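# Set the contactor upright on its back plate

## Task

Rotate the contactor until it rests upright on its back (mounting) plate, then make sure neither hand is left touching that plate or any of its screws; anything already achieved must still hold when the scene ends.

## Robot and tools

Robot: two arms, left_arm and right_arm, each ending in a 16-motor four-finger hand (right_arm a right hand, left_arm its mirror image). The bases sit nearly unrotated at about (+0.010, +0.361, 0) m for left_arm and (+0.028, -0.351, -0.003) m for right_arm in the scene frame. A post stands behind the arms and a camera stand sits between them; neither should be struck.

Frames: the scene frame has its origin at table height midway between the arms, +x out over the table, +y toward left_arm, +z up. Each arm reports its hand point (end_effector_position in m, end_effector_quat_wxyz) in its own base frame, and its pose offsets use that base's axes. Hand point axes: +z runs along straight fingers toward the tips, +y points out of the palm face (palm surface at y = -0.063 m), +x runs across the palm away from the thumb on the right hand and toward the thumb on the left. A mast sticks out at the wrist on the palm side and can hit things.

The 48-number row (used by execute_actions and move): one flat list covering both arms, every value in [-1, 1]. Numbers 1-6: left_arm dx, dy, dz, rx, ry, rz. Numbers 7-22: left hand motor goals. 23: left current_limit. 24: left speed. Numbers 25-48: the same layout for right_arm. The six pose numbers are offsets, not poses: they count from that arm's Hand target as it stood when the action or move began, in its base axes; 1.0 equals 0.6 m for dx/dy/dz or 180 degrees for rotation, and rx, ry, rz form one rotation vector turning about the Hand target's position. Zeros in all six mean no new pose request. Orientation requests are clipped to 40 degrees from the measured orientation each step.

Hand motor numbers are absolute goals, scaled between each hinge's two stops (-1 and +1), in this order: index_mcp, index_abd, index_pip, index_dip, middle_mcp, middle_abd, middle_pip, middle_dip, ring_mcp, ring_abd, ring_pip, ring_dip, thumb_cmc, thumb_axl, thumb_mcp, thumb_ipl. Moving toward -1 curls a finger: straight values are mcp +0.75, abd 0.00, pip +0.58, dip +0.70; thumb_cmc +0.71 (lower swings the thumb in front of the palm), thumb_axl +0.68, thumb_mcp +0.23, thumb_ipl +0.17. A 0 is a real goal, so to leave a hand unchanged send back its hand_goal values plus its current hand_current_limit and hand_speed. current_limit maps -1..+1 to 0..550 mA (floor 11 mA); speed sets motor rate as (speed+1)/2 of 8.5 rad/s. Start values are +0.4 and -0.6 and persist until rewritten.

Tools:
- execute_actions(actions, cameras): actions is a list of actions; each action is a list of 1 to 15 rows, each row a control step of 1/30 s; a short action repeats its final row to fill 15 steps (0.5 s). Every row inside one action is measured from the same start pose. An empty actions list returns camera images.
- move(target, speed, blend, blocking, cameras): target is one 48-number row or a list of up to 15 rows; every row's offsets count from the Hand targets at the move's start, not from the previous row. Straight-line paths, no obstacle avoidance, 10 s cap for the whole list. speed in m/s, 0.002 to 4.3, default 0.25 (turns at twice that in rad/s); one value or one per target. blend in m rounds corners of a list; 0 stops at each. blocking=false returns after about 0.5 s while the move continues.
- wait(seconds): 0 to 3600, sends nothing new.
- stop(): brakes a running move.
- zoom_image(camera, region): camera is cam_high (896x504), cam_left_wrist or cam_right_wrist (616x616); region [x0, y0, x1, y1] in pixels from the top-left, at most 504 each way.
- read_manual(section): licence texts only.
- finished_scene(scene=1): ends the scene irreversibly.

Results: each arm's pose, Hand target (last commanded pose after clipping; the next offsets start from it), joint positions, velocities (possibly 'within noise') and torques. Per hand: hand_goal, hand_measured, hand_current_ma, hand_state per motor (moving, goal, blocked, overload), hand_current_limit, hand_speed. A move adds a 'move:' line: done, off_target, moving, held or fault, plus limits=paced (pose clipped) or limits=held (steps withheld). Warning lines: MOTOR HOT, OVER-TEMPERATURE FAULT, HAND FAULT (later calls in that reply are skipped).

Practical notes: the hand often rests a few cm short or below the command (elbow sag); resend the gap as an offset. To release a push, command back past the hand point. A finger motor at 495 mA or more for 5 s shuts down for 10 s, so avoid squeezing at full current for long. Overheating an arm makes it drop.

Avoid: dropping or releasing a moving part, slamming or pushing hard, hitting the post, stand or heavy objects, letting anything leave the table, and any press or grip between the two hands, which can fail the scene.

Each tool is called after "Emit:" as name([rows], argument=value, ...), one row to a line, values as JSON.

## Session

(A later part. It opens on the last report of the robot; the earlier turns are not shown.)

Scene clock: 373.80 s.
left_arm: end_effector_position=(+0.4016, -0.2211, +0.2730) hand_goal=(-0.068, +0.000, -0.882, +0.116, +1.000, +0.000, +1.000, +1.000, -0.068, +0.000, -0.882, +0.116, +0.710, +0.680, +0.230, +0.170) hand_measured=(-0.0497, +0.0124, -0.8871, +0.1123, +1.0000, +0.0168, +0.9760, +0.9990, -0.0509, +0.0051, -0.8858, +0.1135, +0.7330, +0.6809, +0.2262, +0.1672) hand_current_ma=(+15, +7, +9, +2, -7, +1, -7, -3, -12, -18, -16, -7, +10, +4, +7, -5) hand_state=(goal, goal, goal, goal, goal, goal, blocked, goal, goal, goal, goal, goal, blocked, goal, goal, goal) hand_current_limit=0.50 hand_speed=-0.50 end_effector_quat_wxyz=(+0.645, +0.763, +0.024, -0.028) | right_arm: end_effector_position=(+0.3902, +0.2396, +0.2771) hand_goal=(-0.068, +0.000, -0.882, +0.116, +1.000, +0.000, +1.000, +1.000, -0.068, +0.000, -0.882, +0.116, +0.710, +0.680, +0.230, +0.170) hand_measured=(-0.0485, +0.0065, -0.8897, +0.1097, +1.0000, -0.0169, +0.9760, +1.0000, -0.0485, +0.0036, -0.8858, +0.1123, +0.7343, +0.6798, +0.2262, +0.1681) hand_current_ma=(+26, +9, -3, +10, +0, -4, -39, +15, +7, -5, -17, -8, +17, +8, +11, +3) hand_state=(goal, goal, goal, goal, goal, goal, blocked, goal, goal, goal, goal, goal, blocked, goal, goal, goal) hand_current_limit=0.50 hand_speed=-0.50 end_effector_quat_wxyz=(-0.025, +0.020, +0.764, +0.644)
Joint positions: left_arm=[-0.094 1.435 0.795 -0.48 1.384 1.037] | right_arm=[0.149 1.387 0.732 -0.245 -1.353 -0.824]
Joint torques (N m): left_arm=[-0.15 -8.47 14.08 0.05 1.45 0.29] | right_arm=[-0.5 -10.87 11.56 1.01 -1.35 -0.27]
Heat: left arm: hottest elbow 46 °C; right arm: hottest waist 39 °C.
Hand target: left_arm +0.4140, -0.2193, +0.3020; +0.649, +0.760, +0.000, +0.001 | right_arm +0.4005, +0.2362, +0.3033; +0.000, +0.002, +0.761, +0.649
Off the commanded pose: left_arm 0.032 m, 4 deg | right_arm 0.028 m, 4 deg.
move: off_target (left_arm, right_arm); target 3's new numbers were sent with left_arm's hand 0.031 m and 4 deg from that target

Emit:
move(target=[0.004,0,-0.143,0,0,0, -0.068,0,-0.883,0.116, 1,0,1,1, -0.068,0,-0.883,0.116, 0.71,0.68,0.23,0.17, 0.5,-0.5, 0.004,0,-0.1455,0,0,0, -0.068,0,-0.883,0.116, 1,0,1,1, -0.068,0,-0.883,0.116, 0.71,0.68,0.23,0.17, 0.5,-0.5], speed=[0.12], cameras=["cam_high"])

Emit:
zoom_image(camera="cam_high", region=[400, 240, 580, 400])

Scene clock: 376.13 s.
left_arm: end_effector_position=(+0.4159, -0.2223, +0.2127) hand_goal=(-0.068, +0.000, -0.882, +0.116, +1.000, +0.000, +1.000, +1.000, -0.068, +0.000, -0.882, +0.116, +0.710, +0.680, +0.230, +0.170) hand_measured=(-0.0497, +0.0124, -0.8871, +0.1123, +1.0000, +0.0168, +0.9747, +0.9990, -0.0509, +0.0051, -0.8858, +0.1135, +0.7330, +0.6809, +0.2262, +0.1672) hand_current_ma=(+23, -10, +3, +7, +12, -12, -1, -10, +17, -6, -5, +18, +23, -5, +2, +10) hand_state=(goal, goal, goal, goal, goal, goal, blocked, goal, goal, goal, goal, goal, blocked, goal, goal, goal) hand_current_limit=0.50 hand_speed=-0.50 end_effector_quat_wxyz=(+0.646, +0.763, +0.000, -0.004) | right_arm: end_effector_position=(+0.3995, +0.2410, +0.2139) hand_goal=(-0.068, +0.000, -0.882, +0.116, +1.000, +0.000, +1.000, +1.000, -0.068, +0.000, -0.882, +0.116, +0.710, +0.680, +0.230, +0.170) hand_measured=(-0.0485, +0.0080, -0.8897, +0.1097, +1.0000, -0.0169, +0.9773, +1.0000, -0.0497, +0.0036, -0.8871, +0.1123, +0.7355, +0.6798, +0.2262, +0.1681) hand_current_ma=(+26, -2, -7, +4, +2, -13, -29, +3, +14, -1, -9, +5, +12, +0, -2, +8) hand_state=(goal, goal, goal, goal, goal, goal, blocked, goal, goal, goal, goal, goal, blocked, goal, goal, goal) hand_current_limit=0.50 hand_speed=-0.50 end_effector_quat_wxyz=(-0.005, +0.000, +0.764, +0.645)
Joint positions: left_arm=[-0.092 1.611 0.779 -0.27 1.384 1.089] | right_arm=[0.147 1.57 0.698 -0.017 -1.353 -0.869]
Joint torques (N m): left_arm=[0.21 -9.29 6.87 1.29 1.42 -0.1] | right_arm=[-0.38 -10.87 5.81 2.35 -1.37 0.02]
Heat: left arm: hottest elbow 46 °C; right arm: hottest waist 39 °C.
Hand target: left_arm +0.4164, -0.2193, +0.2162; +0.649, +0.760, +0.000, +0.000 | right_arm +0.4029, +0.2362, +0.2160; +0.000, +0.001, +0.761, +0.649
Off the commanded pose: left_arm 0.005 m, 1 deg | right_arm 0.006 m, 1 deg.
move: done

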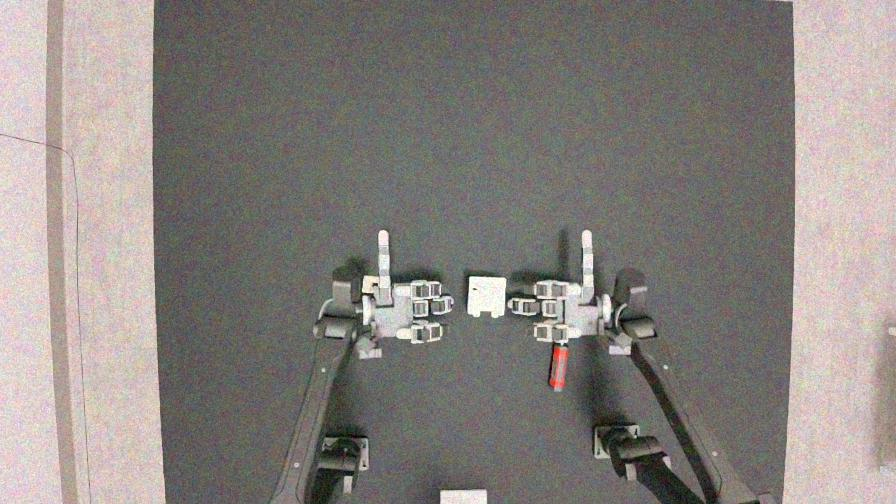

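Scaled by 2.800 from the camera's image (finer frame: 1280x720).

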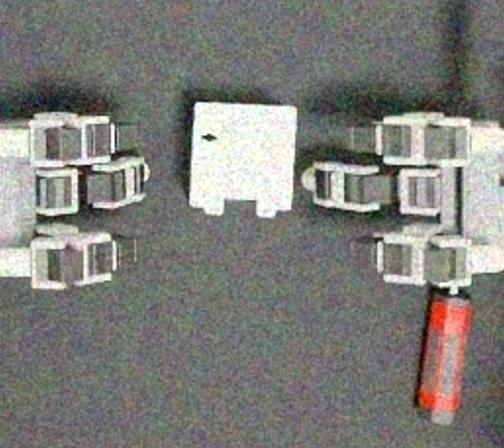

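Emit:
move(target=[0,-0.075,0.01,0,0,0, -0.068,0,-0.883,0.116, 1,0,1,1, -0.068,0,-0.883,0.116, 0.71,0.68,0.23,0.17, 0.5,-0.5, 0,0.043,0.01,0,0,0, -0.068,0,-0.883,0.116, 1,0,1,1, -0.068,0,-0.883,0.116, 0.71,0.68,0.23,0.17, 0.5,-0.5], speed=[0.06], cameras=["cam_high"])

Emit:
zoom_image(camera="cam_high", region=[400, 240, 580, 400])

Scene clock: 378.70 s.
left_arm: end_effector_position=(+0.4203, -0.2548, +0.2131) hand_goal=(-0.068, +0.000, -0.882, +0.116, +1.000, +0.000, +1.000, +1.000, -0.068, +0.000, -0.882, +0.116, +0.710, +0.680, +0.230, +0.170) hand_measured=(-0.0497, +0.0124, -0.8871, +0.1123, +1.0000, +0.0065, +0.9799, +1.0000, -0.0509, +0.0051, -0.8858, +0.1135, +0.7330, +0.6809, +0.2262, +0.1672) hand_current_ma=(-3, +9, +10, -4, -8, -9, -4, +5, +11, +0, +5, +17, +2, +8, -11, -10) hand_state=(goal, goal, goal, goal, goal, goal, goal, goal, goal, goal, goal, goal, blocked, goal, goal, goal) hand_current_limit=0.50 hand_speed=-0.50 end_effector_quat_wxyz=(+0.646, +0.763, +0.015, -0.004) | right_arm: end_effector_position=(+0.4038, +0.2572, +0.2208) hand_goal=(-0.068, +0.000, -0.882, +0.116, +1.000, +0.000, +1.000, +1.000, -0.068, +0.000, -0.882, +0.116, +0.710, +0.680, +0.230, +0.170) hand_measured=(-0.0485, +0.0080, -0.8884, +0.1097, +0.9995, -0.0140, +0.9760, +1.0000, -0.0497, +0.0036, -0.8871, +0.1123, +0.7343, +0.6788, +0.2262, +0.1691) hand_current_ma=(+40, +12, -7, +11, -3, -8, -19, +11, +11, -5, -7, +1, +29, +11, +14, +8) hand_state=(goal, goal, goal, goal, goal, goal, blocked, goal, goal, goal, goal, goal, blocked, goal, goal, goal) hand_current_limit=0.50 hand_speed=-0.50 end_effector_quat_wxyz=(-0.002, +0.006, +0.761, +0.649)
Joint positions: left_arm=[-0.175 1.611 0.716 0.163 1.32 0.69] | right_arm=[0.19 1.57 0.678 0.198 -1.32 -0.667]
Joint torques (N m): left_arm=[-3.49 -9.47 7.76 1.85 0.81 -0.07] | right_arm=[0.67 -10.99 5.83 2.59 -0.52 -0.01]
Heat: left arm: hottest elbow 46 °C; right arm: hottest waist 39 °C.
Hand target: left_arm +0.4164, -0.2643, +0.2222; +0.649, +0.760, +0.000, +0.000 | right_arm +0.4029, +0.2620, +0.2220; +0.000, +0.001, +0.761, +0.649
Off the commanded pose: left_arm 0.014 m, 2 deg | right_arm 0.005 m, 1 deg.
move: off_target (left_arm)

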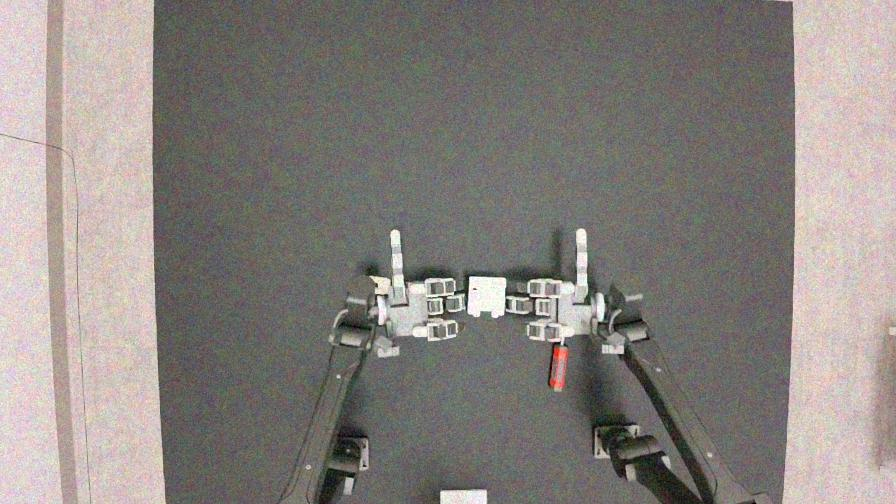

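Scaled by 2.800 from the camera's image (finer frame: 1280x720).

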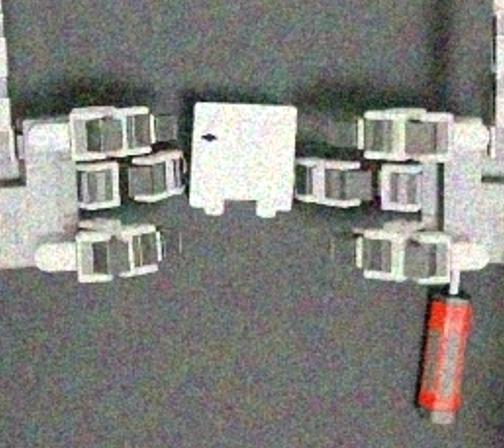

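Emit:
move([
  [-0.02,0.01,0,0,0,0, -0.068,0,-0.883,0.116, 1,0,1,1, -0.068,0,-0.883,0.116, 0.71,0.68,0.23,0.17, 0.5,-0.5, 0,0.0,0,0,0,0, -0.068,0,-0.883,0.116, 1,0,1,1, -0.068,0,-0.883,0.116, 0.71,0.68,0.23,0.17, 0.5,-0.5],
  [-0.02,-0.035,0,0,0,0, -0.068,0,-0.883,0.116, 1,0,1,1, -0.068,0,-0.883,0.116, 0.71,0.68,0.23,0.17, 0.5,-0.5, 0,0.04,0,0,0,0, -0.068,0,-0.883,0.116, 1,0,1,1, -0.068,0,-0.883,0.116, 0.71,0.68,0.23,0.17, 0.5,-0.5],
], speed=[0.06], cameras=["cam_high"])

Emit:
zoom_image(camera="cam_high", region=[400, 240, 580, 400])

speed must be one number or one for each of the 2 targets, got a list of 1; nothing of the call was run

Scaled by 2.800 from the camera's image (finer frame: 1280x720).

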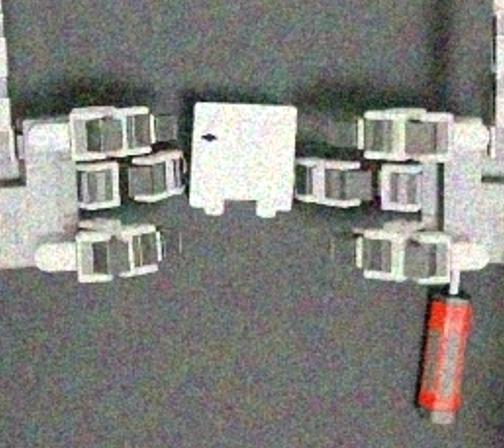

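Emit:
move([
  [-0.02,0.02,0,0,0,0, -0.068,0,-0.883,0.116, 1,0,1,1, -0.068,0,-0.883,0.116, 0.71,0.68,0.23,0.17, 0.5,-0.5, 0,0.0,0,0,0,0, -0.068,0,-0.883,0.116, 1,0,1,1, -0.068,0,-0.883,0.116, 0.71,0.68,0.23,0.17, 0.5,-0.5],
  [-0.02,-0.03,0,0,0,0, -0.068,0,-0.883,0.116, 1,0,1,1, -0.068,0,-0.883,0.116, 0.71,0.68,0.23,0.17, 0.5,-0.5, 0,0.04,0,0,0,0, -0.068,0,-0.883,0.116, 1,0,1,1, -0.068,0,-0.883,0.116, 0.71,0.68,0.23,0.17, 0.5,-0.5],
], speed=0.06, cameras=["cam_high"])

Emit:
zoom_image(camera="cam_high", region=[400, 240, 580, 400])

Scene clock: 381.57 s.
left_arm: end_effector_position=(+0.4157, -0.2544, +0.2110) hand_goal=(-0.068, +0.000, -0.882, +0.116, +1.000, +0.000, +1.000, +1.000, -0.068, +0.000, -0.882, +0.116, +0.710, +0.680, +0.230, +0.170) hand_measured=(-0.0509, +0.0124, -0.8871, +0.1123, +1.0000, -0.0403, +0.9889, +1.0000, -0.0509, +0.0051, -0.8858, +0.1135, +0.7330, +0.6809, +0.2262, +0.1672) hand_current_ma=(+24, -10, +3, +10, +4, -17, -13, +15, +6, -27, -1, -8, +3, +6, -6, -6) hand_state=(goal, goal, goal, goal, goal, blocked, goal, goal, goal, goal, goal, goal, blocked, goal, goal, goal) hand_current_limit=0.50 hand_speed=-0.50 end_effector_quat_wxyz=(+0.646, +0.763, +0.037, -0.002) | right_arm: end_effector_position=(+0.4117, +0.2586, +0.2206) hand_goal=(-0.068, +0.000, -0.882, +0.116, +1.000, +0.000, +1.000, +1.000, -0.068, +0.000, -0.882, +0.116, +0.710, +0.680, +0.230, +0.170) hand_measured=(-0.0473, +0.0080, -0.8897, +0.1097, +1.0000, -0.0565, +0.9889, +1.0000, -0.0497, +0.0036, -0.8858, +0.1110, +0.7343, +0.6798, +0.2262, +0.1681) hand_current_ma=(+29, +20, +8, +7, -2, -36, -17, +12, +18, -5, -11, +3, +19, -4, +16, +14) hand_state=(goal, goal, goal, goal, goal, blocked, goal, goal, goal, goal, goal, goal, blocked, goal, goal, goal) hand_current_limit=0.50 hand_speed=-0.50 end_effector_quat_wxyz=(-0.002, +0.034, +0.761, +0.648)
Joint positions: left_arm=[-0.183 1.594 0.666 0.287 1.289 0.57] | right_arm=[0.198 1.57 0.66 0.309 -1.283 -0.535]
Joint torques (N m): left_arm=[-5.71 -8.64 8.21 2.5 0.43 0.03] | right_arm=[4.72 -9.58 7.02 3.28 -0.02 -0.23]
Heat: left arm: hottest elbow 46 °C; right arm: hottest waist 39 °C.
Hand target: left_arm +0.4044, -0.2823, +0.2222; +0.649, +0.760, +0.000, +0.001 | right_arm +0.4029, +0.2860, +0.2220; +0.000, +0.001, +0.761, +0.649
Off the commanded pose: left_arm 0.032 m, 4 deg | right_arm 0.029 m, 4 deg.
move: off_target (left_arm, right_arm)

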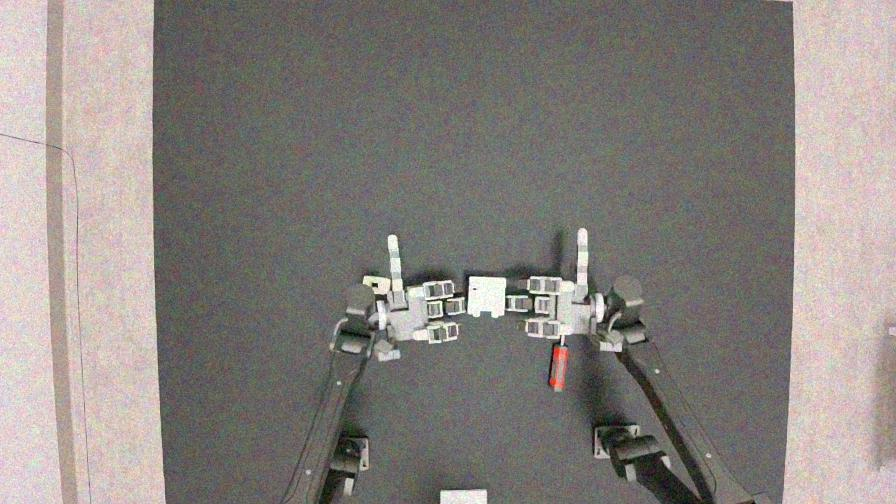

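Scaled by 2.800 from the camera's image (finer frame: 1280x720).

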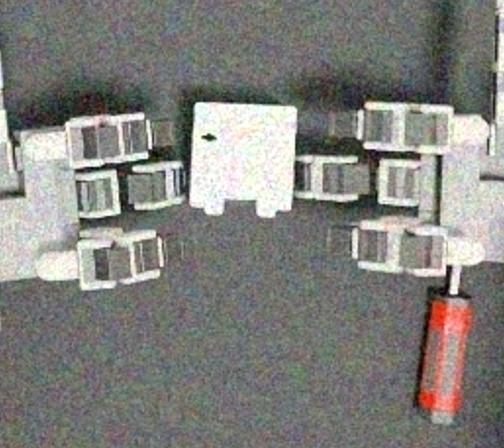

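Emit:
move(target=[-0.006,-0.06,0,0,0,0, -0.068,0,-0.883,0.116, 1,0,1,1, -0.068,0,-0.883,0.116, 0.71,0.68,0.23,0.17, 0.5,-0.5, -0.01,0.06,0,0,0,0, -0.068,0,-0.883,0.116, 1,0,1,1, -0.068,0,-0.883,0.116, 0.71,0.68,0.23,0.17, 0.5,-0.5], speed=0.05, cameras=["cam_high"])

Emit:
zoom_image(camera="cam_high", region=[400, 240, 580, 400])

Scene clock: 383.50 s.
left_arm: end_effector_position=(+0.4235, -0.2619, +0.2116) hand_goal=(-0.068, +0.000, -0.882, +0.116, +1.000, +0.000, +1.000, +1.000, -0.068, +0.000, -0.882, +0.116, +0.710, +0.680, +0.230, +0.170) hand_measured=(-0.0497, +0.0109, -0.8884, +0.1135, +1.0000, -0.0374, +0.9965, +1.0000, -0.0521, +0.0051, -0.8858, +0.1135, +0.7330, +0.6809, +0.2262, +0.1672) hand_current_ma=(+19, +5, -5, +7, +1, -23, -2, +0, -8, -11, +3, -1, +0, -1, +0, -19) hand_state=(goal, goal, goal, goal, goal, blocked, goal, goal, goal, goal, goal, goal, blocked, goal, goal, goal) hand_current_limit=0.50 hand_speed=-0.50 end_effector_quat_wxyz=(+0.641, +0.765, +0.060, +0.021) | right_arm: end_effector_position=(+0.4270, +0.2638, +0.2278) hand_goal=(-0.068, +0.000, -0.882, +0.116, +1.000, +0.000, +1.000, +1.000, -0.068, +0.000, -0.882, +0.116, +0.710, +0.680, +0.230, +0.170) hand_measured=(-0.0497, +0.0051, -0.8884, +0.1097, +1.0000, -0.0242, +0.9901, +1.0000, -0.0497, +0.0007, -0.8871, +0.1123, +0.7343, +0.6798, +0.2262, +0.1681) hand_current_ma=(+33, +15, -7, -2, +11, -31, -15, +2, +9, -2, -1, +3, +27, +5, +1, +0) hand_state=(goal, goal, goal, goal, goal, blocked, goal, goal, goal, goal, goal, goal, blocked, goal, goal, goal) hand_current_limit=0.50 hand_speed=-0.50 end_effector_quat_wxyz=(+0.062, +0.038, +0.765, +0.640)
Joint positions: left_arm=[-0.209 1.594 0.644 0.428 1.206 0.447] | right_arm=[0.214 1.573 0.66 0.448 -1.172 -0.479]
Joint torques (N m): left_arm=[-11.81 -7.24 9.25 3.04 0.74 -0.09] | right_arm=[10.17 -9.41 6.24 2.65 -1.62 0.28]
Heat: left arm: hottest elbow 46 °C; right arm: hottest waist 39 °C.
Hand target: left_arm +0.4008, -0.3183, +0.2222; +0.649, +0.760, +0.000, +0.000 | right_arm +0.3969, +0.3220, +0.2220; +0.000, +0.001, +0.761, +0.649
Off the commanded pose: left_arm 0.062 m, 7 deg | right_arm 0.066 m, 8 deg.
move: off_target (left_arm, right_arm)

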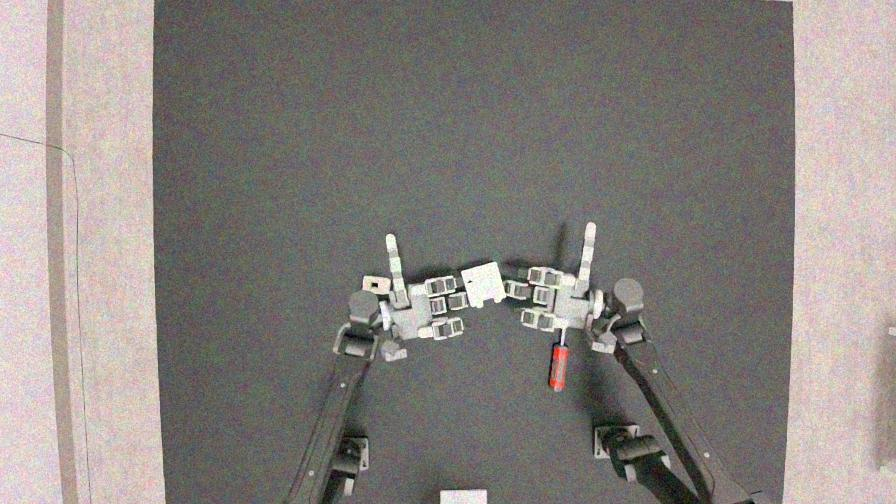

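Scaled by 2.800 from the camera's image (finer frame: 1280x720).

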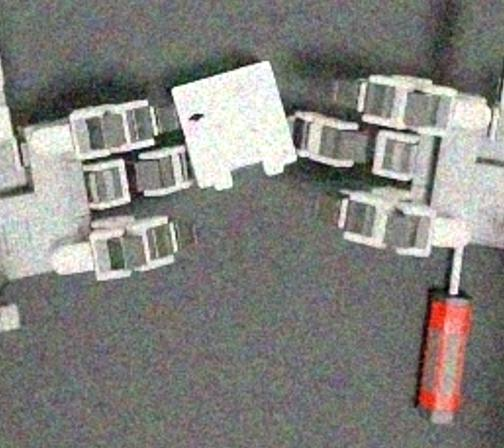

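Emit:
move([
  [0.01,0.08,0,0,0,0, -0.068,0,-0.883,0.116, 1,0,1,1, -0.068,0,-0.883,0.116, 0.71,0.68,0.23,0.17, 0.5,-0.5, 0.01,-0.08,0,0,0,0, -0.068,0,-0.883,0.116, 1,0,1,1, -0.068,0,-0.883,0.116, 0.71,0.68,0.23,0.17, 0.5,-0.5],
  [0.02,0.15,0,0,0,0, -0.068,0,-0.883,0.116, 1,0,1,1, -0.068,0,-0.883,0.116, 0.71,0.68,0.23,0.17, 0.5,-0.5, 0.02,-0.14,0,0,0,0, -0.068,0,-0.883,0.116, 1,0,1,1, -0.068,0,-0.883,0.116, 0.71,0.68,0.23,0.17, 0.5,-0.5],
  [0.02,0.15,0.18,0,0,0, -0.068,0,-0.883,0.116, 1,0,1,1, -0.068,0,-0.883,0.116, 0.71,0.68,0.23,0.17, 0.5,-0.5, 0.02,-0.14,0.18,0,0,0, -0.068,0,-0.883,0.116, 1,0,1,1, -0.068,0,-0.883,0.116, 0.71,0.68,0.23,0.17, 0.5,-0.5],
  [0.02,0.15,0.18,0,0,0, 1,0,1,1, 1,0,1,1, -0.068,0,-0.883,0.116, 0.71,0.68,0.23,0.17, 0.5,-0.5, 0.02,-0.14,0.18,0,0,0, 1,0,1,1, 1,0,1,1, -0.068,0,-0.883,0.116, 0.71,0.68,0.23,0.17, 0.5,-0.5],
], speed=[0.05,0.08,0.12,0.1], cameras=["cam_high"])

Emit:
zoom_image(camera="cam_high", region=[400, 240, 580, 400])

Scene clock: 394.17 s.
left_arm: end_effector_position=(+0.4012, -0.2291, +0.3023) hand_goal=(+1.000, +0.000, +1.000, +1.000, +1.000, +0.000, +1.000, +1.000, -0.068, +0.000, -0.882, +0.116, +0.710, +0.680, +0.230, +0.170) hand_measured=(+0.9995, +0.0109, +0.9747, +1.0000, +0.9995, +0.0168, +0.9747, +1.0000, -0.0509, +0.0051, -0.8858, +0.1135, +0.7330, +0.6820, +0.2262, +0.1672) hand_current_ma=(+7, +2, -5, +2, -3, -7, -3, -3, +4, -15, -15, +10, +0, -3, -7, +4) hand_state=(goal, goal, blocked, goal, goal, goal, blocked, goal, goal, goal, goal, goal, blocked, goal, goal, goal) hand_current_limit=0.50 hand_speed=-0.50 end_effector_quat_wxyz=(+0.645, +0.763, +0.023, -0.025) | right_arm: end_effector_position=(+0.3989, +0.2421, +0.3027) hand_goal=(+1.000, +0.000, +1.000, +1.000, +1.000, +0.000, +1.000, +1.000, -0.068, +0.000, -0.882, +0.116, +0.710, +0.680, +0.230, +0.170) hand_measured=(+1.0000, +0.0065, +0.9747, +1.0000, +1.0000, +0.0124, +0.9735, +1.0000, -0.0497, +0.0036, -0.8871, +0.1110, +0.7343, +0.6798, +0.2262, +0.1681) hand_current_ma=(+13, +4, -25, +9, -5, -9, -42, +0, +19, -4, -18, +1, +32, -9, +14, +1) hand_state=(goal, goal, blocked, goal, goal, goal, blocked, goal, goal, goal, goal, goal, blocked, goal, goal, goal) hand_current_limit=0.50 hand_speed=-0.50 end_effector_quat_wxyz=(-0.025, +0.019, +0.764, +0.644)
Joint positions: left_arm=[-0.115 1.373 0.812 -0.446 1.373 0.93] | right_arm=[0.152 1.364 0.79 -0.321 -1.353 -0.819]
Joint torques (N m): left_arm=[0.44 -7.82 14.54 -0.06 1.3 0.25] | right_arm=[-0.62 -10.99 12.21 0.99 -1.33 -0.26]
Heat: left arm: hottest elbow 46 °C; right arm: hottest waist 39 °C.
Hand target: left_arm +0.4128, -0.2283, +0.3302; +0.649, +0.760, +0.000, +0.000 | right_arm +0.4089, +0.2380, +0.3300; +0.000, +0.001, +0.761, +0.649
Off the commanded pose: left_arm 0.030 m, 4 deg | right_arm 0.029 m, 4 deg.
move: off_target (left_arm, right_arm); target 4's new numbers were sent with left_arm's hand 0.031 m and 4 deg from that target

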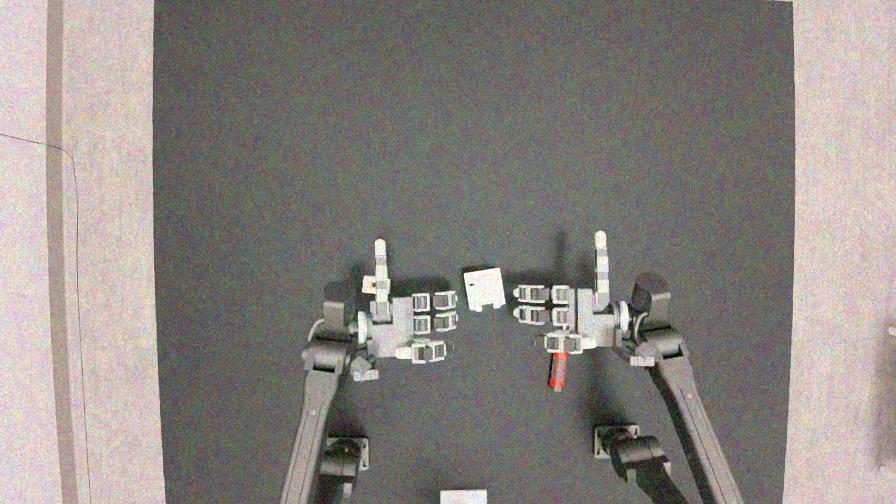

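Scaled by 2.800 from the camera's image (finer frame: 1280x720).

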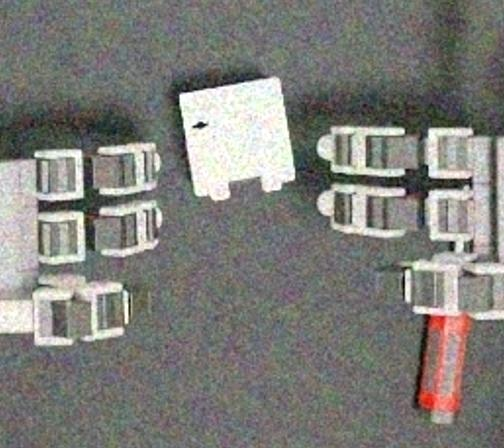

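Emit:
move([
  [0.0,-0.03,0.0,0,0,0, 1,0,1,1, 1,0,1,1, -0.068,0,-0.883,0.116, -0.57,0.678,-0.56,-0.156, 0.5,-0.5, 0,0.03,0,0,0,0, 1,0,1,1, 1,0,1,1, -0.068,0,-0.883,0.116, -0.57,0.678,-0.56,-0.156, 0.5,-0.5],
  [0.139,-0.03,-0.037,0,0.1667,0, 1,0,1,1, 1,0,1,1, -0.068,0,-0.883,0.116, -0.57,0.678,-0.56,-0.156, 0.5,-0.5, 0.139,0.03,-0.037,0,0.1667,0, 1,0,1,1, 1,0,1,1, -0.068,0,-0.883,0.116, -0.57,0.678,-0.56,-0.156, 0.5,-0.5],
], speed=0.15, cameras=["cam_high"])

Scene clock: 398.87 s.
left_arm: end_effector_position=(+0.4834, -0.2447, +0.2799) hand_goal=(+1.000, +0.000, +1.000, +1.000, +1.000, +0.000, +1.000, +1.000, -0.068, +0.000, -0.882, +0.116, -0.570, +0.678, -0.560, -0.156) hand_measured=(+0.9995, +0.0109, +0.9747, +1.0000, +0.9995, +0.0153, +0.9747, +1.0000, -0.0509, +0.0036, -0.8871, +0.1135, -0.5667, +0.6809, -0.5685, -0.1577) hand_current_ma=(+8, -3, -11, +4, +1, -14, -16, -10, +4, -2, -26, +4, -17, -6, -1, -5) hand_state=(goal, goal, blocked, goal, goal, goal, blocked, goal, goal, goal, goal, goal, goal, goal, goal, goal) hand_current_limit=0.50 hand_speed=-0.50 end_effector_quat_wxyz=(+0.617, +0.732, +0.192, -0.216) | right_arm: end_effector_position=(+0.4777, +0.2598, +0.2884) hand_goal=(+1.000, +0.000, +1.000, +1.000, +1.000, +0.000, +1.000, +1.000, -0.068, +0.000, -0.882, +0.116, -0.570, +0.678, -0.560, -0.156) hand_measured=(+0.9995, +0.0080, +0.9747, +1.0000, +0.9995, +0.0124, +0.9735, +1.0000, -0.0497, +0.0051, -0.8858, +0.1123, -0.5693, +0.6798, -0.5715, -0.1587) hand_current_ma=(+10, +17, -22, +9, +1, +9, -38, +2, +7, +4, -12, +2, -9, +3, -4, -10) hand_state=(goal, goal, blocked, goal, goal, goal, blocked, goal, goal, goal, goal, goal, goal, goal, goal, goal) hand_current_limit=0.50 hand_speed=-0.50 end_effector_quat_wxyz=(-0.211, +0.181, +0.735, +0.619)
Joint positions: left_arm=[-0.137 1.545 1.013 -0.668 1.415 0.603] | right_arm=[0.173 1.514 0.983 -0.51 -1.401 -0.465]
Joint torques (N m): left_arm=[0.03 -9.93 14.5 -0.17 1.65 0.22] | right_arm=[-0.56 -11.81 12.29 0.83 -1.57 -0.22]
Heat: left arm: hottest elbow 47 °C; right arm: hottest waist 39 °C.
Hand target: left_arm +0.4962, -0.2463, +0.3080; +0.627, +0.735, +0.168, -0.196 | right_arm +0.4923, +0.2560, +0.3078; -0.197, +0.169, +0.735, +0.627
Off the commanded pose: left_arm 0.031 m, 4 deg | right_arm 0.025 m, 2 deg.
move: off_target (left_arm, right_arm)

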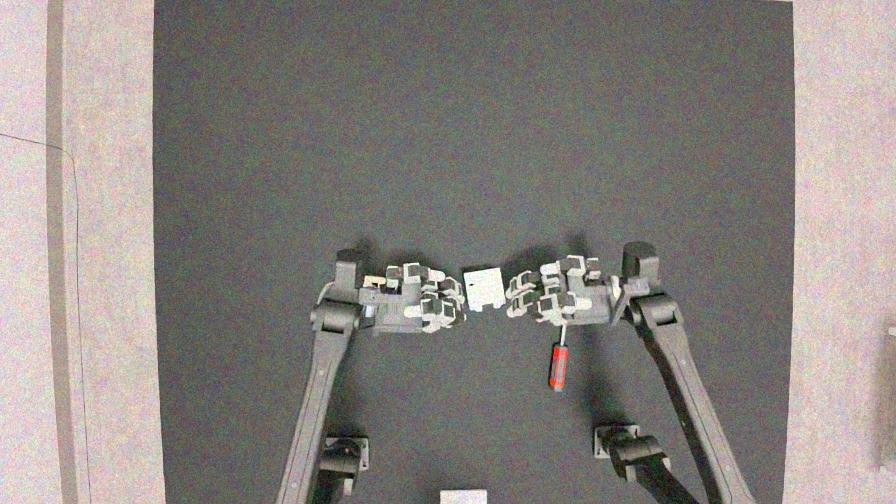

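Emit:
move(target=[0.1025,0,-0.102,0,0.1667,0, 1,0,1,1, 1,0,1,1, -0.068,0,-0.883,0.116, -0.57,0.678,-0.56,-0.156, 0.5,-0.5, 0.1025,0,-0.102,0,0.1667,0, 1,0,1,1, 1,0,1,1, -0.068,0,-0.883,0.116, -0.57,0.678,-0.56,-0.156, 0.5,-0.5], speed=0.15, cameras=["cam_high"])

Scene clock: 402.43 s.
left_arm: end_effector_position=(+0.5412, -0.2479, +0.2215) hand_goal=(+1.000, +0.000, +1.000, +1.000, +1.000, +0.000, +1.000, +1.000, -0.068, +0.000, -0.882, +0.116, -0.570, +0.678, -0.560, -0.156) hand_measured=(+1.0000, +0.0095, +0.9747, +1.0000, +0.9995, +0.0153, +0.9747, +1.0000, -0.0509, +0.0051, -0.8858, +0.1135, -0.5667, +0.6809, -0.5685, -0.1577) hand_current_ma=(+8, -6, +6, +18, -3, -16, +9, +3, +2, -10, -12, +10, +14, -14, +4, -8) hand_state=(goal, goal, blocked, goal, goal, goal, blocked, goal, goal, goal, goal, goal, goal, goal, goal, goal) hand_current_limit=0.50 hand_speed=-0.50 end_effector_quat_wxyz=(+0.548, +0.650, +0.346, -0.395) | right_arm: end_effector_position=(+0.5374, +0.2611, +0.2283) hand_goal=(+1.000, +0.000, +1.000, +1.000, +1.000, +0.000, +1.000, +1.000, -0.068, +0.000, -0.882, +0.116, -0.570, +0.678, -0.560, -0.156) hand_measured=(+0.9995, +0.0080, +0.9747, +0.9990, +0.9995, +0.0124, +0.9735, +0.9990, -0.0521, +0.0036, -0.8871, +0.1110, -0.5667, +0.6809, -0.5715, -0.1577) hand_current_ma=(-1, +8, -31, -12, -6, +6, -31, +12, +6, +9, -4, -7, +1, +12, +6, +4) hand_state=(goal, goal, blocked, goal, goal, goal, blocked, goal, goal, goal, goal, goal, goal, goal, goal, goal) hand_current_limit=0.50 hand_speed=-0.50 end_effector_quat_wxyz=(-0.392, +0.339, +0.655, +0.550)
Joint positions: left_arm=[-0.131 1.76 1.22 -1.083 1.484 0.509] | right_arm=[0.159 1.711 1.164 -0.825 -1.481 -0.275]
Joint torques (N m): left_arm=[0.21 -11.46 13.5 -0.61 1.68 0.28] | right_arm=[-0.62 -14.45 11.69 0.47 -1.74 -0.31]
Heat: left arm: hottest elbow 48 °C; right arm: hottest waist 39 °C.
Hand target: left_arm +0.5577, -0.2463, +0.2468; +0.563, +0.659, +0.325, -0.380 | right_arm +0.5538, +0.2560, +0.2466; -0.380, +0.326, +0.659, +0.562
Off the commanded pose: left_arm 0.030 m, 4 deg | right_arm 0.025 m, 2 deg.
move: off_target (left_arm, right_arm)

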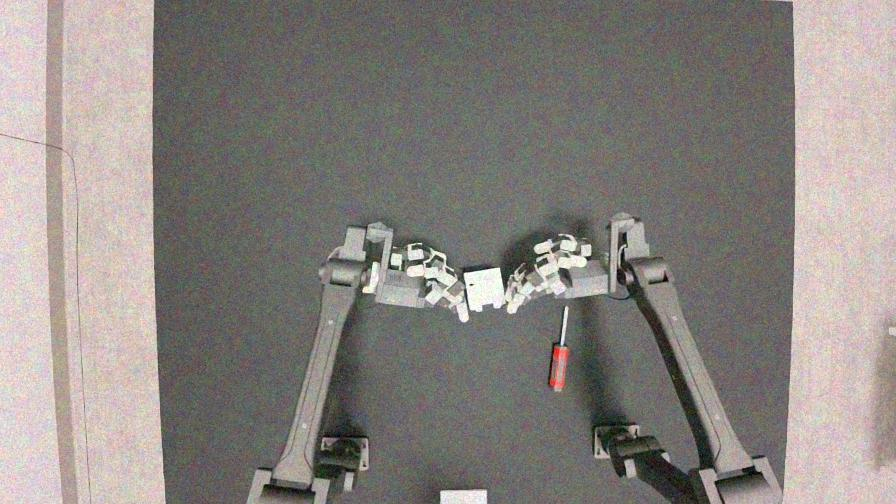

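Emit:
move([
  [-0.15,0.03,0.15,0,-0.25,0, 1,0,1,1, 1,0,1,1, -0.068,0,-0.883,0.116, -0.57,0.678,-0.56,-0.156, 0.5,-0.5, -0.15,-0.03,0.15,0,-0.25,0, 1,0,1,1, 1,0,1,1, -0.068,0,-0.883,0.116, -0.57,0.678,-0.56,-0.156, 0.5,-0.5],
  [-0.3695,0.035,0.12,0,-0.5,0, 1,0,1,1, 1,0,1,1, -0.068,0,-0.883,0.116, -0.57,0.678,-0.56,-0.156, 0.5,-0.5, -0.3855,-0.035,0.12,0,-0.5,0, 1,0,1,1, 1,0,1,1, -0.068,0,-0.883,0.116, -0.57,0.678,-0.56,-0.156, 0.5,-0.5],
], speed=0.18, blend=[0.03,0], cameras=["cam_high"])

Emit:
zoom_image(camera="cam_high", region=[400, 240, 580, 400])

Scene clock: 409.10 s.
left_arm: end_effector_position=(+0.3397, -0.2229, +0.3105) hand_goal=(+1.000, +0.000, +1.000, +1.000, +1.000, +0.000, +1.000, +1.000, -0.068, +0.000, -0.882, +0.116, -0.570, +0.678, -0.560, -0.156) hand_measured=(+1.0000, +0.0080, +0.9747, +1.0000, +1.0000, +0.0065, +0.9747, +1.0000, -0.0509, +0.0021, -0.8858, +0.1135, -0.5693, +0.6798, -0.5685, -0.1577) hand_current_ma=(+2, -3, +2, -5, +15, -15, -11, -7, -3, -9, -13, +10, +7, +2, +2, -3) hand_state=(goal, goal, blocked, goal, goal, goal, blocked, goal, goal, goal, goal, goal, goal, goal, goal, goal) hand_current_limit=0.50 hand_speed=-0.50 end_effector_quat_wxyz=(+0.628, +0.738, -0.161, +0.187) | right_arm: end_effector_position=(+0.3258, +0.2349, +0.3085) hand_goal=(+1.000, +0.000, +1.000, +1.000, +1.000, +0.000, +1.000, +1.000, -0.068, +0.000, -0.882, +0.116, -0.570, +0.678, -0.560, -0.156) hand_measured=(+1.0000, +0.0051, +0.9747, +1.0000, +0.9995, +0.0065, +0.9735, +1.0000, -0.0509, -0.0008, -0.8871, +0.1110, -0.5705, +0.6777, -0.5705, -0.1577) hand_current_ma=(+9, +14, -28, +3, -5, -2, -30, +16, +16, -5, -17, -15, +1, -9, -2, +1) hand_state=(goal, goal, blocked, goal, goal, goal, blocked, goal, goal, goal, goal, goal, goal, goal, goal, goal) hand_current_limit=0.50 hand_speed=-0.50 end_effector_quat_wxyz=(+0.181, -0.158, +0.739, +0.629)
Joint positions: left_arm=[-0.108 1.274 0.672 -0.064 1.339 1.157] | right_arm=[0.15 1.241 0.624 0.029 -1.309 -1.063]
Joint torques (N m): left_arm=[-1.08 -8.23 8.88 1.77 0.62 -0.26] | right_arm=[0.67 -9.7 7.51 2.55 -0.46 0.09]
Heat: left arm: hottest elbow 47 °C; right arm: hottest waist 39 °C.
Hand target: left_arm +0.3360, -0.2253, +0.3188; +0.627, +0.734, -0.168, +0.197 | right_arm +0.3225, +0.2350, +0.3187; +0.197, -0.167, +0.735, +0.627
Off the commanded pose: left_arm 0.009 m, 1 deg | right_arm 0.011 m, 2 deg.
move: off_target (right_arm)

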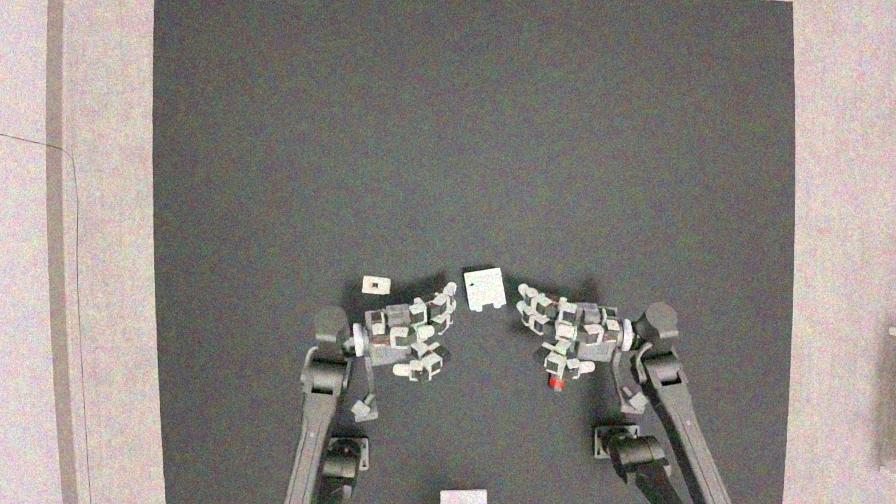

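Scaled by 2.800 from the camera's image (finer frame: 1280x720).

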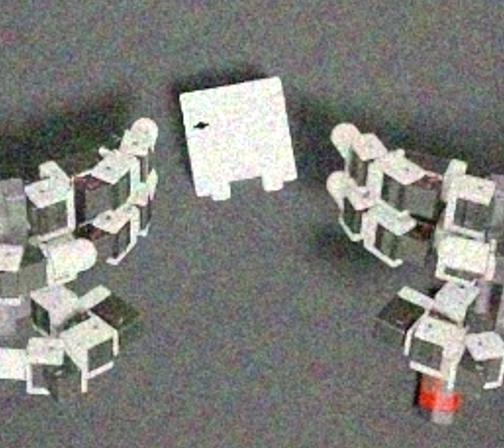

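Emit:
move(target=[0,0,-0.2,0,0,0, 1,0,1,1, 1,0,1,1, -0.068,0,-0.883,0.116, -0.57,0.678,-0.56,-0.156, 0.5,-0.5, 0,0,-0.2,0,0,0, 1,0,1,1, 1,0,1,1, -0.068,0,-0.883,0.116, -0.57,0.678,-0.56,-0.156, 0.5,-0.5], speed=0.1, cameras=["cam_high"])

Emit:
zoom_image(camera="cam_high", region=[400, 240, 580, 400])

Scene clock: 411.80 s.
left_arm: end_effector_position=(+0.3358, -0.2226, +0.1975) hand_goal=(+1.000, +0.000, +1.000, +1.000, +1.000, +0.000, +1.000, +1.000, -0.068, +0.000, -0.882, +0.116, -0.570, +0.678, -0.560, -0.156) hand_measured=(+1.0000, +0.0080, +0.9747, +1.0000, +0.9995, +0.0065, +0.9747, +1.0000, -0.0509, +0.0021, -0.8858, +0.1135, -0.5693, +0.6798, -0.5685, -0.1577) hand_current_ma=(+2, +4, -12, +1, +20, -1, +2, -10, +9, +0, -16, +3, +9, -12, +6, -2) hand_state=(goal, goal, blocked, goal, goal, goal, blocked, goal, goal, goal, goal, goal, goal, goal, goal, goal) hand_current_limit=0.50 hand_speed=-0.50 end_effector_quat_wxyz=(+0.627, +0.736, -0.167, +0.195) | right_arm: end_effector_position=(+0.3205, +0.2342, +0.1991) hand_goal=(+1.000, +0.000, +1.000, +1.000, +1.000, +0.000, +1.000, +1.000, -0.068, +0.000, -0.882, +0.116, -0.570, +0.678, -0.560, -0.156) hand_measured=(+0.9995, +0.0065, +0.9760, +0.9990, +1.0000, +0.0051, +0.9735, +1.0000, -0.0509, +0.0007, -0.8858, +0.1110, -0.5705, +0.6767, -0.5705, -0.1587) hand_current_ma=(+4, +18, -33, +6, -3, -10, -34, +6, +9, +0, -22, -6, +9, +9, +2, +2) hand_state=(goal, goal, blocked, goal, goal, goal, blocked, goal, goal, goal, goal, goal, goal, goal, goal, goal) hand_current_limit=0.50 hand_speed=-0.50 end_effector_quat_wxyz=(+0.193, -0.168, +0.735, +0.628)
Joint positions: left_arm=[-0.108 1.571 0.543 0.382 1.339 1.158] | right_arm=[0.15 1.551 0.495 0.498 -1.309 -1.065]
Joint torques (N m): left_arm=[-1.26 -7.47 6 1.58 0.58 -0.26] | right_arm=[0.56 -8.76 4.63 2.58 -0.44 0.08]
Heat: left arm: hottest elbow 47 °C; right arm: hottest waist 39 °C.
Hand target: left_arm +0.3360, -0.2253, +0.1988; +0.627, +0.734, -0.168, +0.197 | right_arm +0.3225, +0.2350, +0.1986; +0.197, -0.167, +0.735, +0.627
Off the commanded pose: left_arm 0.003 m, 0 deg | right_arm 0.002 m, 0 deg.
move: done

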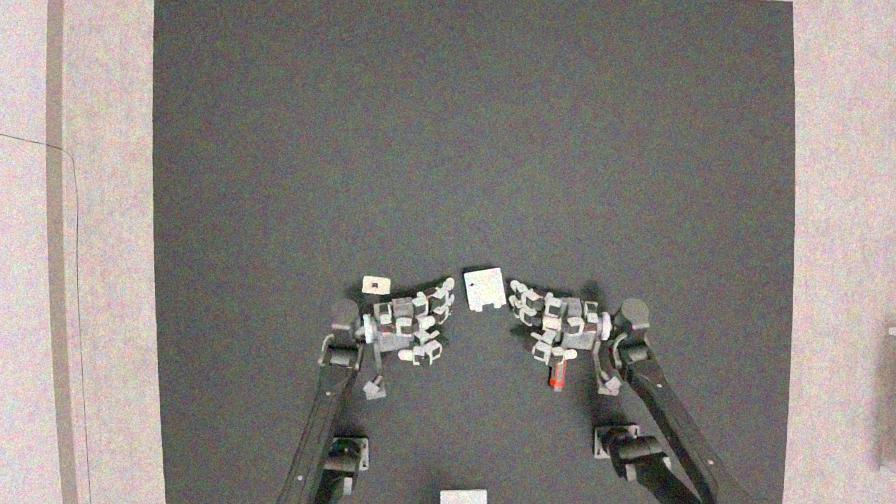

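Scaled by 2.800 from the camera's image (finer frame: 1280x720).

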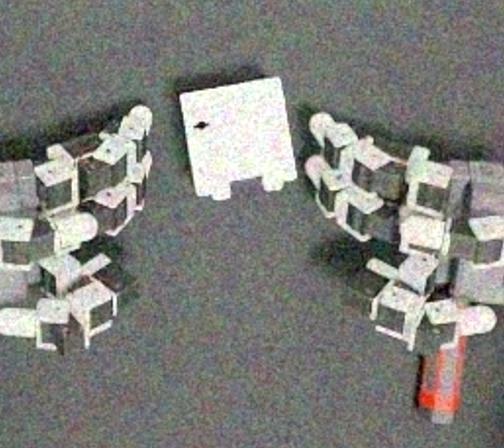

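Emit:
move([
  [0,-0.06,0.005,0,0,0, 1,0,1,1, 1,0,1,1, -0.068,0,-0.883,0.116, -0.57,0.678,-0.56,-0.156, 0.5,-0.5, 0,0.025,0.005,0,0,0, 1,0,1,1, 1,0,1,1, -0.068,0,-0.883,0.116, -0.57,0.678,-0.56,-0.156, 0.5,-0.5],
  [-0.01,-0.085,0.005,0,0,0, 1,0,1,1, 1,0,1,1, -0.068,0,-0.883,0.116, -0.57,0.678,-0.56,-0.156, 0.5,-0.5, -0.01,0.06,0.005,0,0,0, 1,0,1,1, 1,0,1,1, -0.068,0,-0.883,0.116, -0.57,0.678,-0.56,-0.156, 0.5,-0.5],
], speed=[0.08,0.05], cameras=["cam_high"])

Emit:
zoom_image(camera="cam_high", region=[400, 240, 580, 400])

Scene clock: 414.73 s.
left_arm: end_effector_position=(+0.3414, -0.2606, +0.1996) hand_goal=(+1.000, +0.000, +1.000, +1.000, +1.000, +0.000, +1.000, +1.000, -0.068, +0.000, -0.882, +0.116, -0.570, +0.678, -0.560, -0.156) hand_measured=(+1.0000, +0.0021, +0.9799, +1.0000, +1.0000, +0.0080, +0.9799, +0.9990, -0.0509, +0.0007, -0.8871, +0.1135, -0.5693, +0.6788, -0.5685, -0.1577) hand_current_ma=(+9, +17, -2, -1, +10, -12, +1, -5, -4, +10, -9, -2, +9, +16, +1, -3) hand_state=(goal, goal, blocked, goal, goal, goal, blocked, goal, goal, goal, goal, goal, goal, goal, goal, goal) hand_current_limit=0.50 hand_speed=-0.50 end_effector_quat_wxyz=(+0.618, +0.742, -0.152, +0.211) | right_arm: end_effector_position=(+0.3208, +0.2582, +0.2028) hand_goal=(+1.000, +0.000, +1.000, +1.000, +1.000, +0.000, +1.000, +1.000, -0.068, +0.000, -0.882, +0.116, -0.570, +0.678, -0.560, -0.156) hand_measured=(+0.9995, +0.0021, +0.9735, +0.9990, +1.0000, +0.0036, +0.9824, +1.0000, -0.0509, -0.0008, -0.8858, +0.1123, -0.5705, +0.6767, -0.5715, -0.1587) hand_current_ma=(+8, +7, -26, +17, -7, -14, -12, +13, +2, -6, -10, -20, +2, -5, +4, +2) hand_state=(goal, goal, blocked, goal, goal, goal, goal, goal, goal, goal, goal, goal, goal, goal, goal, goal) hand_current_limit=0.50 hand_speed=-0.50 end_effector_quat_wxyz=(+0.202, -0.154, +0.739, +0.624)
Joint positions: left_arm=[-0.215 1.599 0.523 0.66 1.2 0.921] | right_arm=[0.224 1.559 0.474 0.677 -1.213 -0.903]
Joint torques (N m): left_arm=[-4.66 -7.12 6.22 1.81 0.78 -0.32] | right_arm=[2.67 -8 5.22 2.84 -0.19 0.09]
Heat: left arm: hottest elbow 47 °C; right arm: hottest waist 39 °C.
Hand target: left_arm +0.3300, -0.2763, +0.2017; +0.627, +0.734, -0.168, +0.197 | right_arm +0.3165, +0.2710, +0.2017; +0.197, -0.167, +0.735, +0.627
Off the commanded pose: left_arm 0.020 m, 3 deg | right_arm 0.014 m, 2 deg.
move: off_target (left_arm, right_arm)

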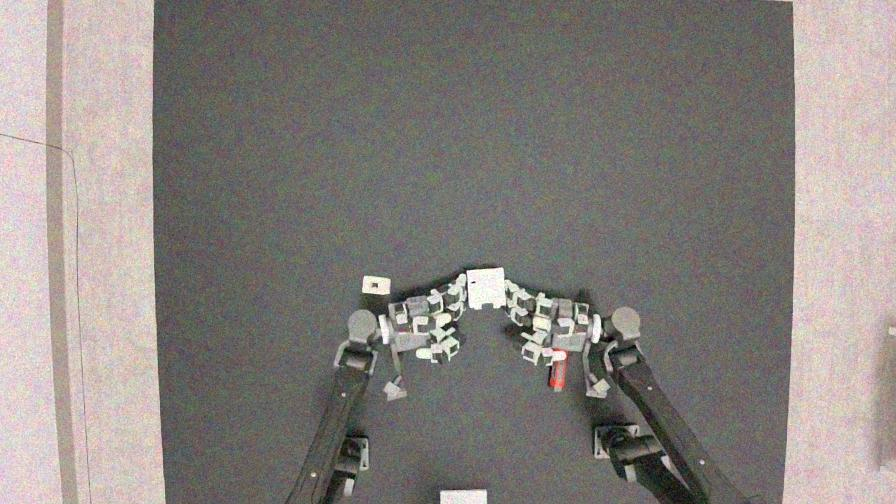

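Scaled by 2.800 from the camera's image (finer frame: 1280x720).

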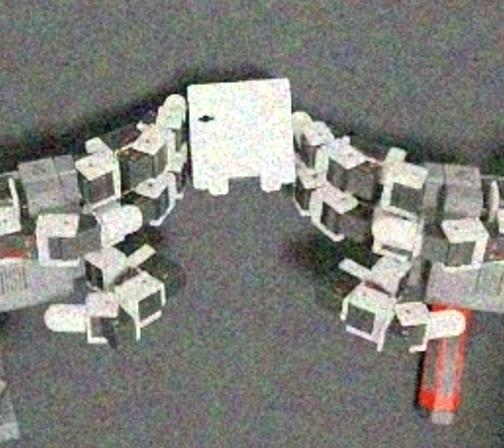

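Emit:
move(target=[-0.055,-0.071,0,0,0,0, 1,0,1,1, 1,0,1,1, -0.068,0,-0.883,0.116, -0.57,0.678,-0.56,-0.156, 0.5,-0.5, -0.035,0.078,0,0,0,0, 1,0,1,1, 1,0,1,1, -0.068,0,-0.883,0.116, -0.57,0.678,-0.56,-0.156, 0.5,-0.5], speed=0.05, cameras=["cam_high"])

Emit:
zoom_image(camera="cam_high", region=[400, 240, 580, 400])

Scene clock: 416.90 s.
left_arm: end_effector_position=(+0.3360, -0.2711, +0.1968) hand_goal=(+1.000, +0.000, +1.000, +1.000, +1.000, +0.000, +1.000, +1.000, -0.068, +0.000, -0.882, +0.116, -0.570, +0.678, -0.560, -0.156) hand_measured=(+0.9995, -0.0008, +0.9760, +1.0000, +1.0000, +0.0241, +0.9901, +1.0000, -0.0509, +0.0021, -0.8858, +0.1135, -0.5693, +0.6788, -0.5685, -0.1568) hand_current_ma=(-13, +24, +5, +9, +4, -7, +3, -5, +3, -12, -22, +14, -5, +11, -15, -4) hand_state=(goal, goal, blocked, goal, goal, blocked, goal, goal, goal, goal, goal, goal, goal, goal, goal, goal) hand_current_limit=0.50 hand_speed=-0.50 end_effector_quat_wxyz=(+0.595, +0.752, -0.124, +0.256) | right_arm: end_effector_position=(+0.3159, +0.2766, +0.2029) hand_goal=(+1.000, +0.000, +1.000, +1.000, +1.000, +0.000, +1.000, +1.000, -0.068, +0.000, -0.882, +0.116, -0.570, +0.678, -0.560, -0.156) hand_measured=(+0.9995, +0.0021, +0.9760, +1.0000, +1.0000, +0.0080, +0.9965, +1.0000, -0.0509, +0.0021, -0.8871, +0.1123, -0.5705, +0.6767, -0.5715, -0.1587) hand_current_ma=(+2, +4, -23, +21, -2, +2, -9, +20, +20, -1, -15, -18, -7, -9, -5, +9) hand_state=(goal, goal, blocked, goal, goal, goal, goal, goal, goal, goal, goal, goal, goal, goal, goal, goal) hand_current_limit=0.50 hand_speed=-0.50 end_effector_quat_wxyz=(+0.240, -0.133, +0.745, +0.609)
Joint positions: left_arm=[-0.261 1.574 0.457 0.792 1.044 0.852] | right_arm=[0.293 1.548 0.426 0.822 -1.06 -0.816]
Joint torques (N m): left_arm=[-11.99 -7 6.2 1.59 2.04 -0.52] | right_arm=[9 -6.59 6.68 2.45 -0.81 0.27]
Heat: left arm: hottest elbow 46 °C; right arm: hottest waist 39 °C.
Hand target: left_arm +0.2970, -0.3189, +0.2018; +0.627, +0.734, -0.168, +0.197 | right_arm +0.2955, +0.3178, +0.2017; +0.197, -0.167, +0.735, +0.627
Off the commanded pose: left_arm 0.062 m, 9 deg | right_arm 0.046 m, 7 deg.
move: off_target (left_arm, right_arm)

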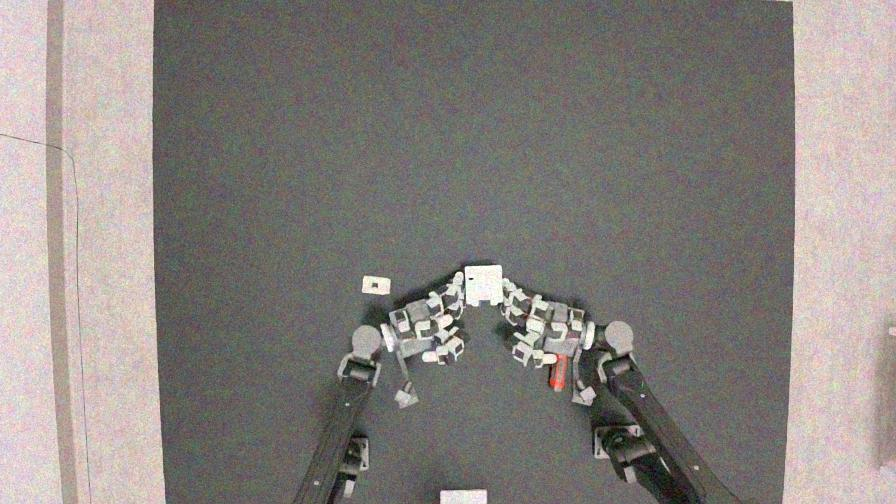

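Scaled by 2.800 from the camera's image (finer frame: 1280x720).

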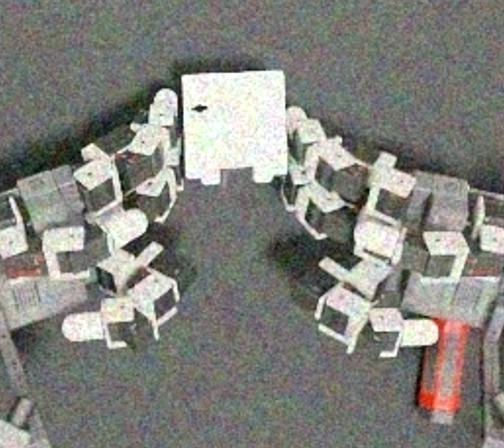

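Emit:
move(target=[-0.01,0,0,0,0,-0.04, 1,0,1,1, 1,0,1,1, -0.068,0,-0.883,0.116, -0.57,0.678,-0.56,-0.156, 0.5,-0.5, -0.01,0,0,0,0,0.035, 1,0,1,1, 1,0,1,1, -0.068,0,-0.883,0.116, -0.57,0.678,-0.56,-0.156, 0.5,-0.5], speed=0.05, cameras=["cam_high"])

Emit:
zoom_image(camera="cam_high", region=[400, 240, 580, 400])

Scene clock: 419.73 s.
left_arm: end_effector_position=(+0.3281, -0.2703, +0.1939) hand_goal=(+1.000, +0.000, +1.000, +1.000, +1.000, +0.000, +1.000, +1.000, -0.068, +0.000, -0.882, +0.116, -0.570, +0.678, -0.560, -0.156) hand_measured=(+1.0000, +0.0065, +0.9812, +1.0000, +1.0000, +0.1032, +0.9940, +1.0000, -0.0509, +0.0021, -0.8858, +0.1135, -0.5693, +0.6788, -0.5685, -0.1577) hand_current_ma=(-1, -1, +13, +6, +18, +37, -2, -3, +1, -14, -14, +5, -3, +3, +6, -2) hand_state=(goal, goal, goal, goal, goal, blocked, goal, goal, goal, goal, goal, goal, goal, goal, goal, goal) hand_current_limit=0.50 hand_speed=-0.50 end_effector_quat_wxyz=(+0.600, +0.749, -0.146, +0.238) | right_arm: end_effector_position=(+0.3124, +0.2752, +0.2010) hand_goal=(+1.000, +0.000, +1.000, +1.000, +1.000, +0.000, +1.000, +1.000, -0.068, +0.000, -0.882, +0.116, -0.570, +0.678, -0.560, -0.156) hand_measured=(+1.0000, +0.0021, +0.9760, +1.0000, +1.0000, +0.0344, +0.9991, +1.0000, -0.0521, -0.0008, -0.8871, +0.1123, -0.5705, +0.6767, -0.5705, -0.1577) hand_current_ma=(+3, +15, -22, +14, -3, +12, -1, +5, +7, +3, -10, -2, -9, -1, -21, -2) hand_state=(goal, goal, blocked, goal, goal, blocked, goal, goal, goal, goal, goal, goal, goal, goal, goal, goal) hand_current_limit=0.50 hand_speed=-0.50 end_effector_quat_wxyz=(+0.230, -0.158, +0.741, +0.611)
Joint positions: left_arm=[-0.253 1.574 0.468 0.729 1.104 0.911] | right_arm=[0.28 1.553 0.446 0.762 -1.117 -0.881]
Joint torques (N m): left_arm=[-11.81 -6.07 9.48 0.05 4.96 -0.33] | right_arm=[9 -5.95 8.81 0.9 -3.34 0.11]
Heat: left arm: hottest elbow 46 °C; right arm: hottest waist 39 °C.
Hand target: left_arm +0.2910, -0.3189, +0.2018; +0.638, +0.722, -0.214, +0.157 | right_arm +0.2895, +0.3178, +0.2017; +0.162, -0.207, +0.724, +0.637
Off the commanded pose: left_arm 0.062 m, 13 deg | right_arm 0.048 m, 10 deg.
move: off_target (left_arm, right_arm)

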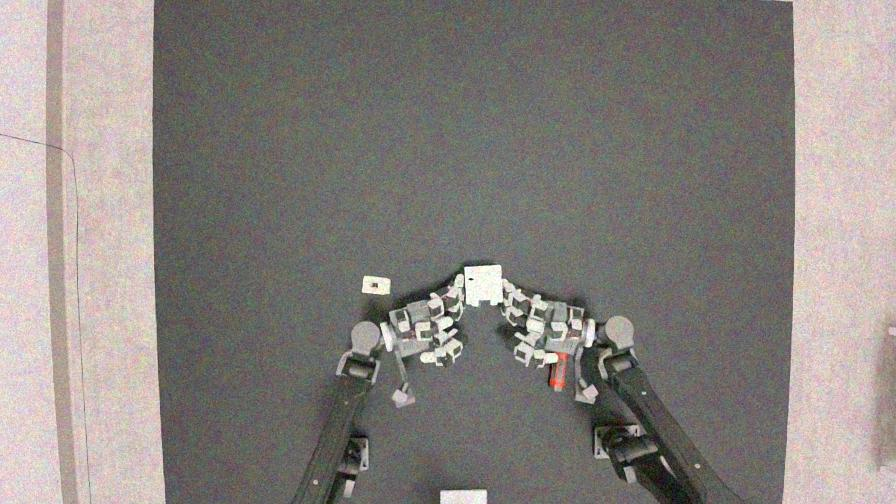

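Scaled by 2.800 from the camera's image (finer frame: 1280x720).

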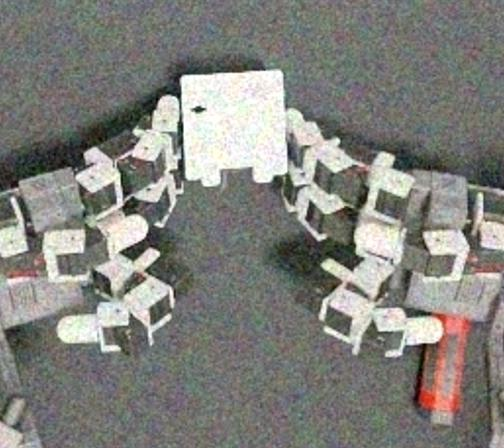

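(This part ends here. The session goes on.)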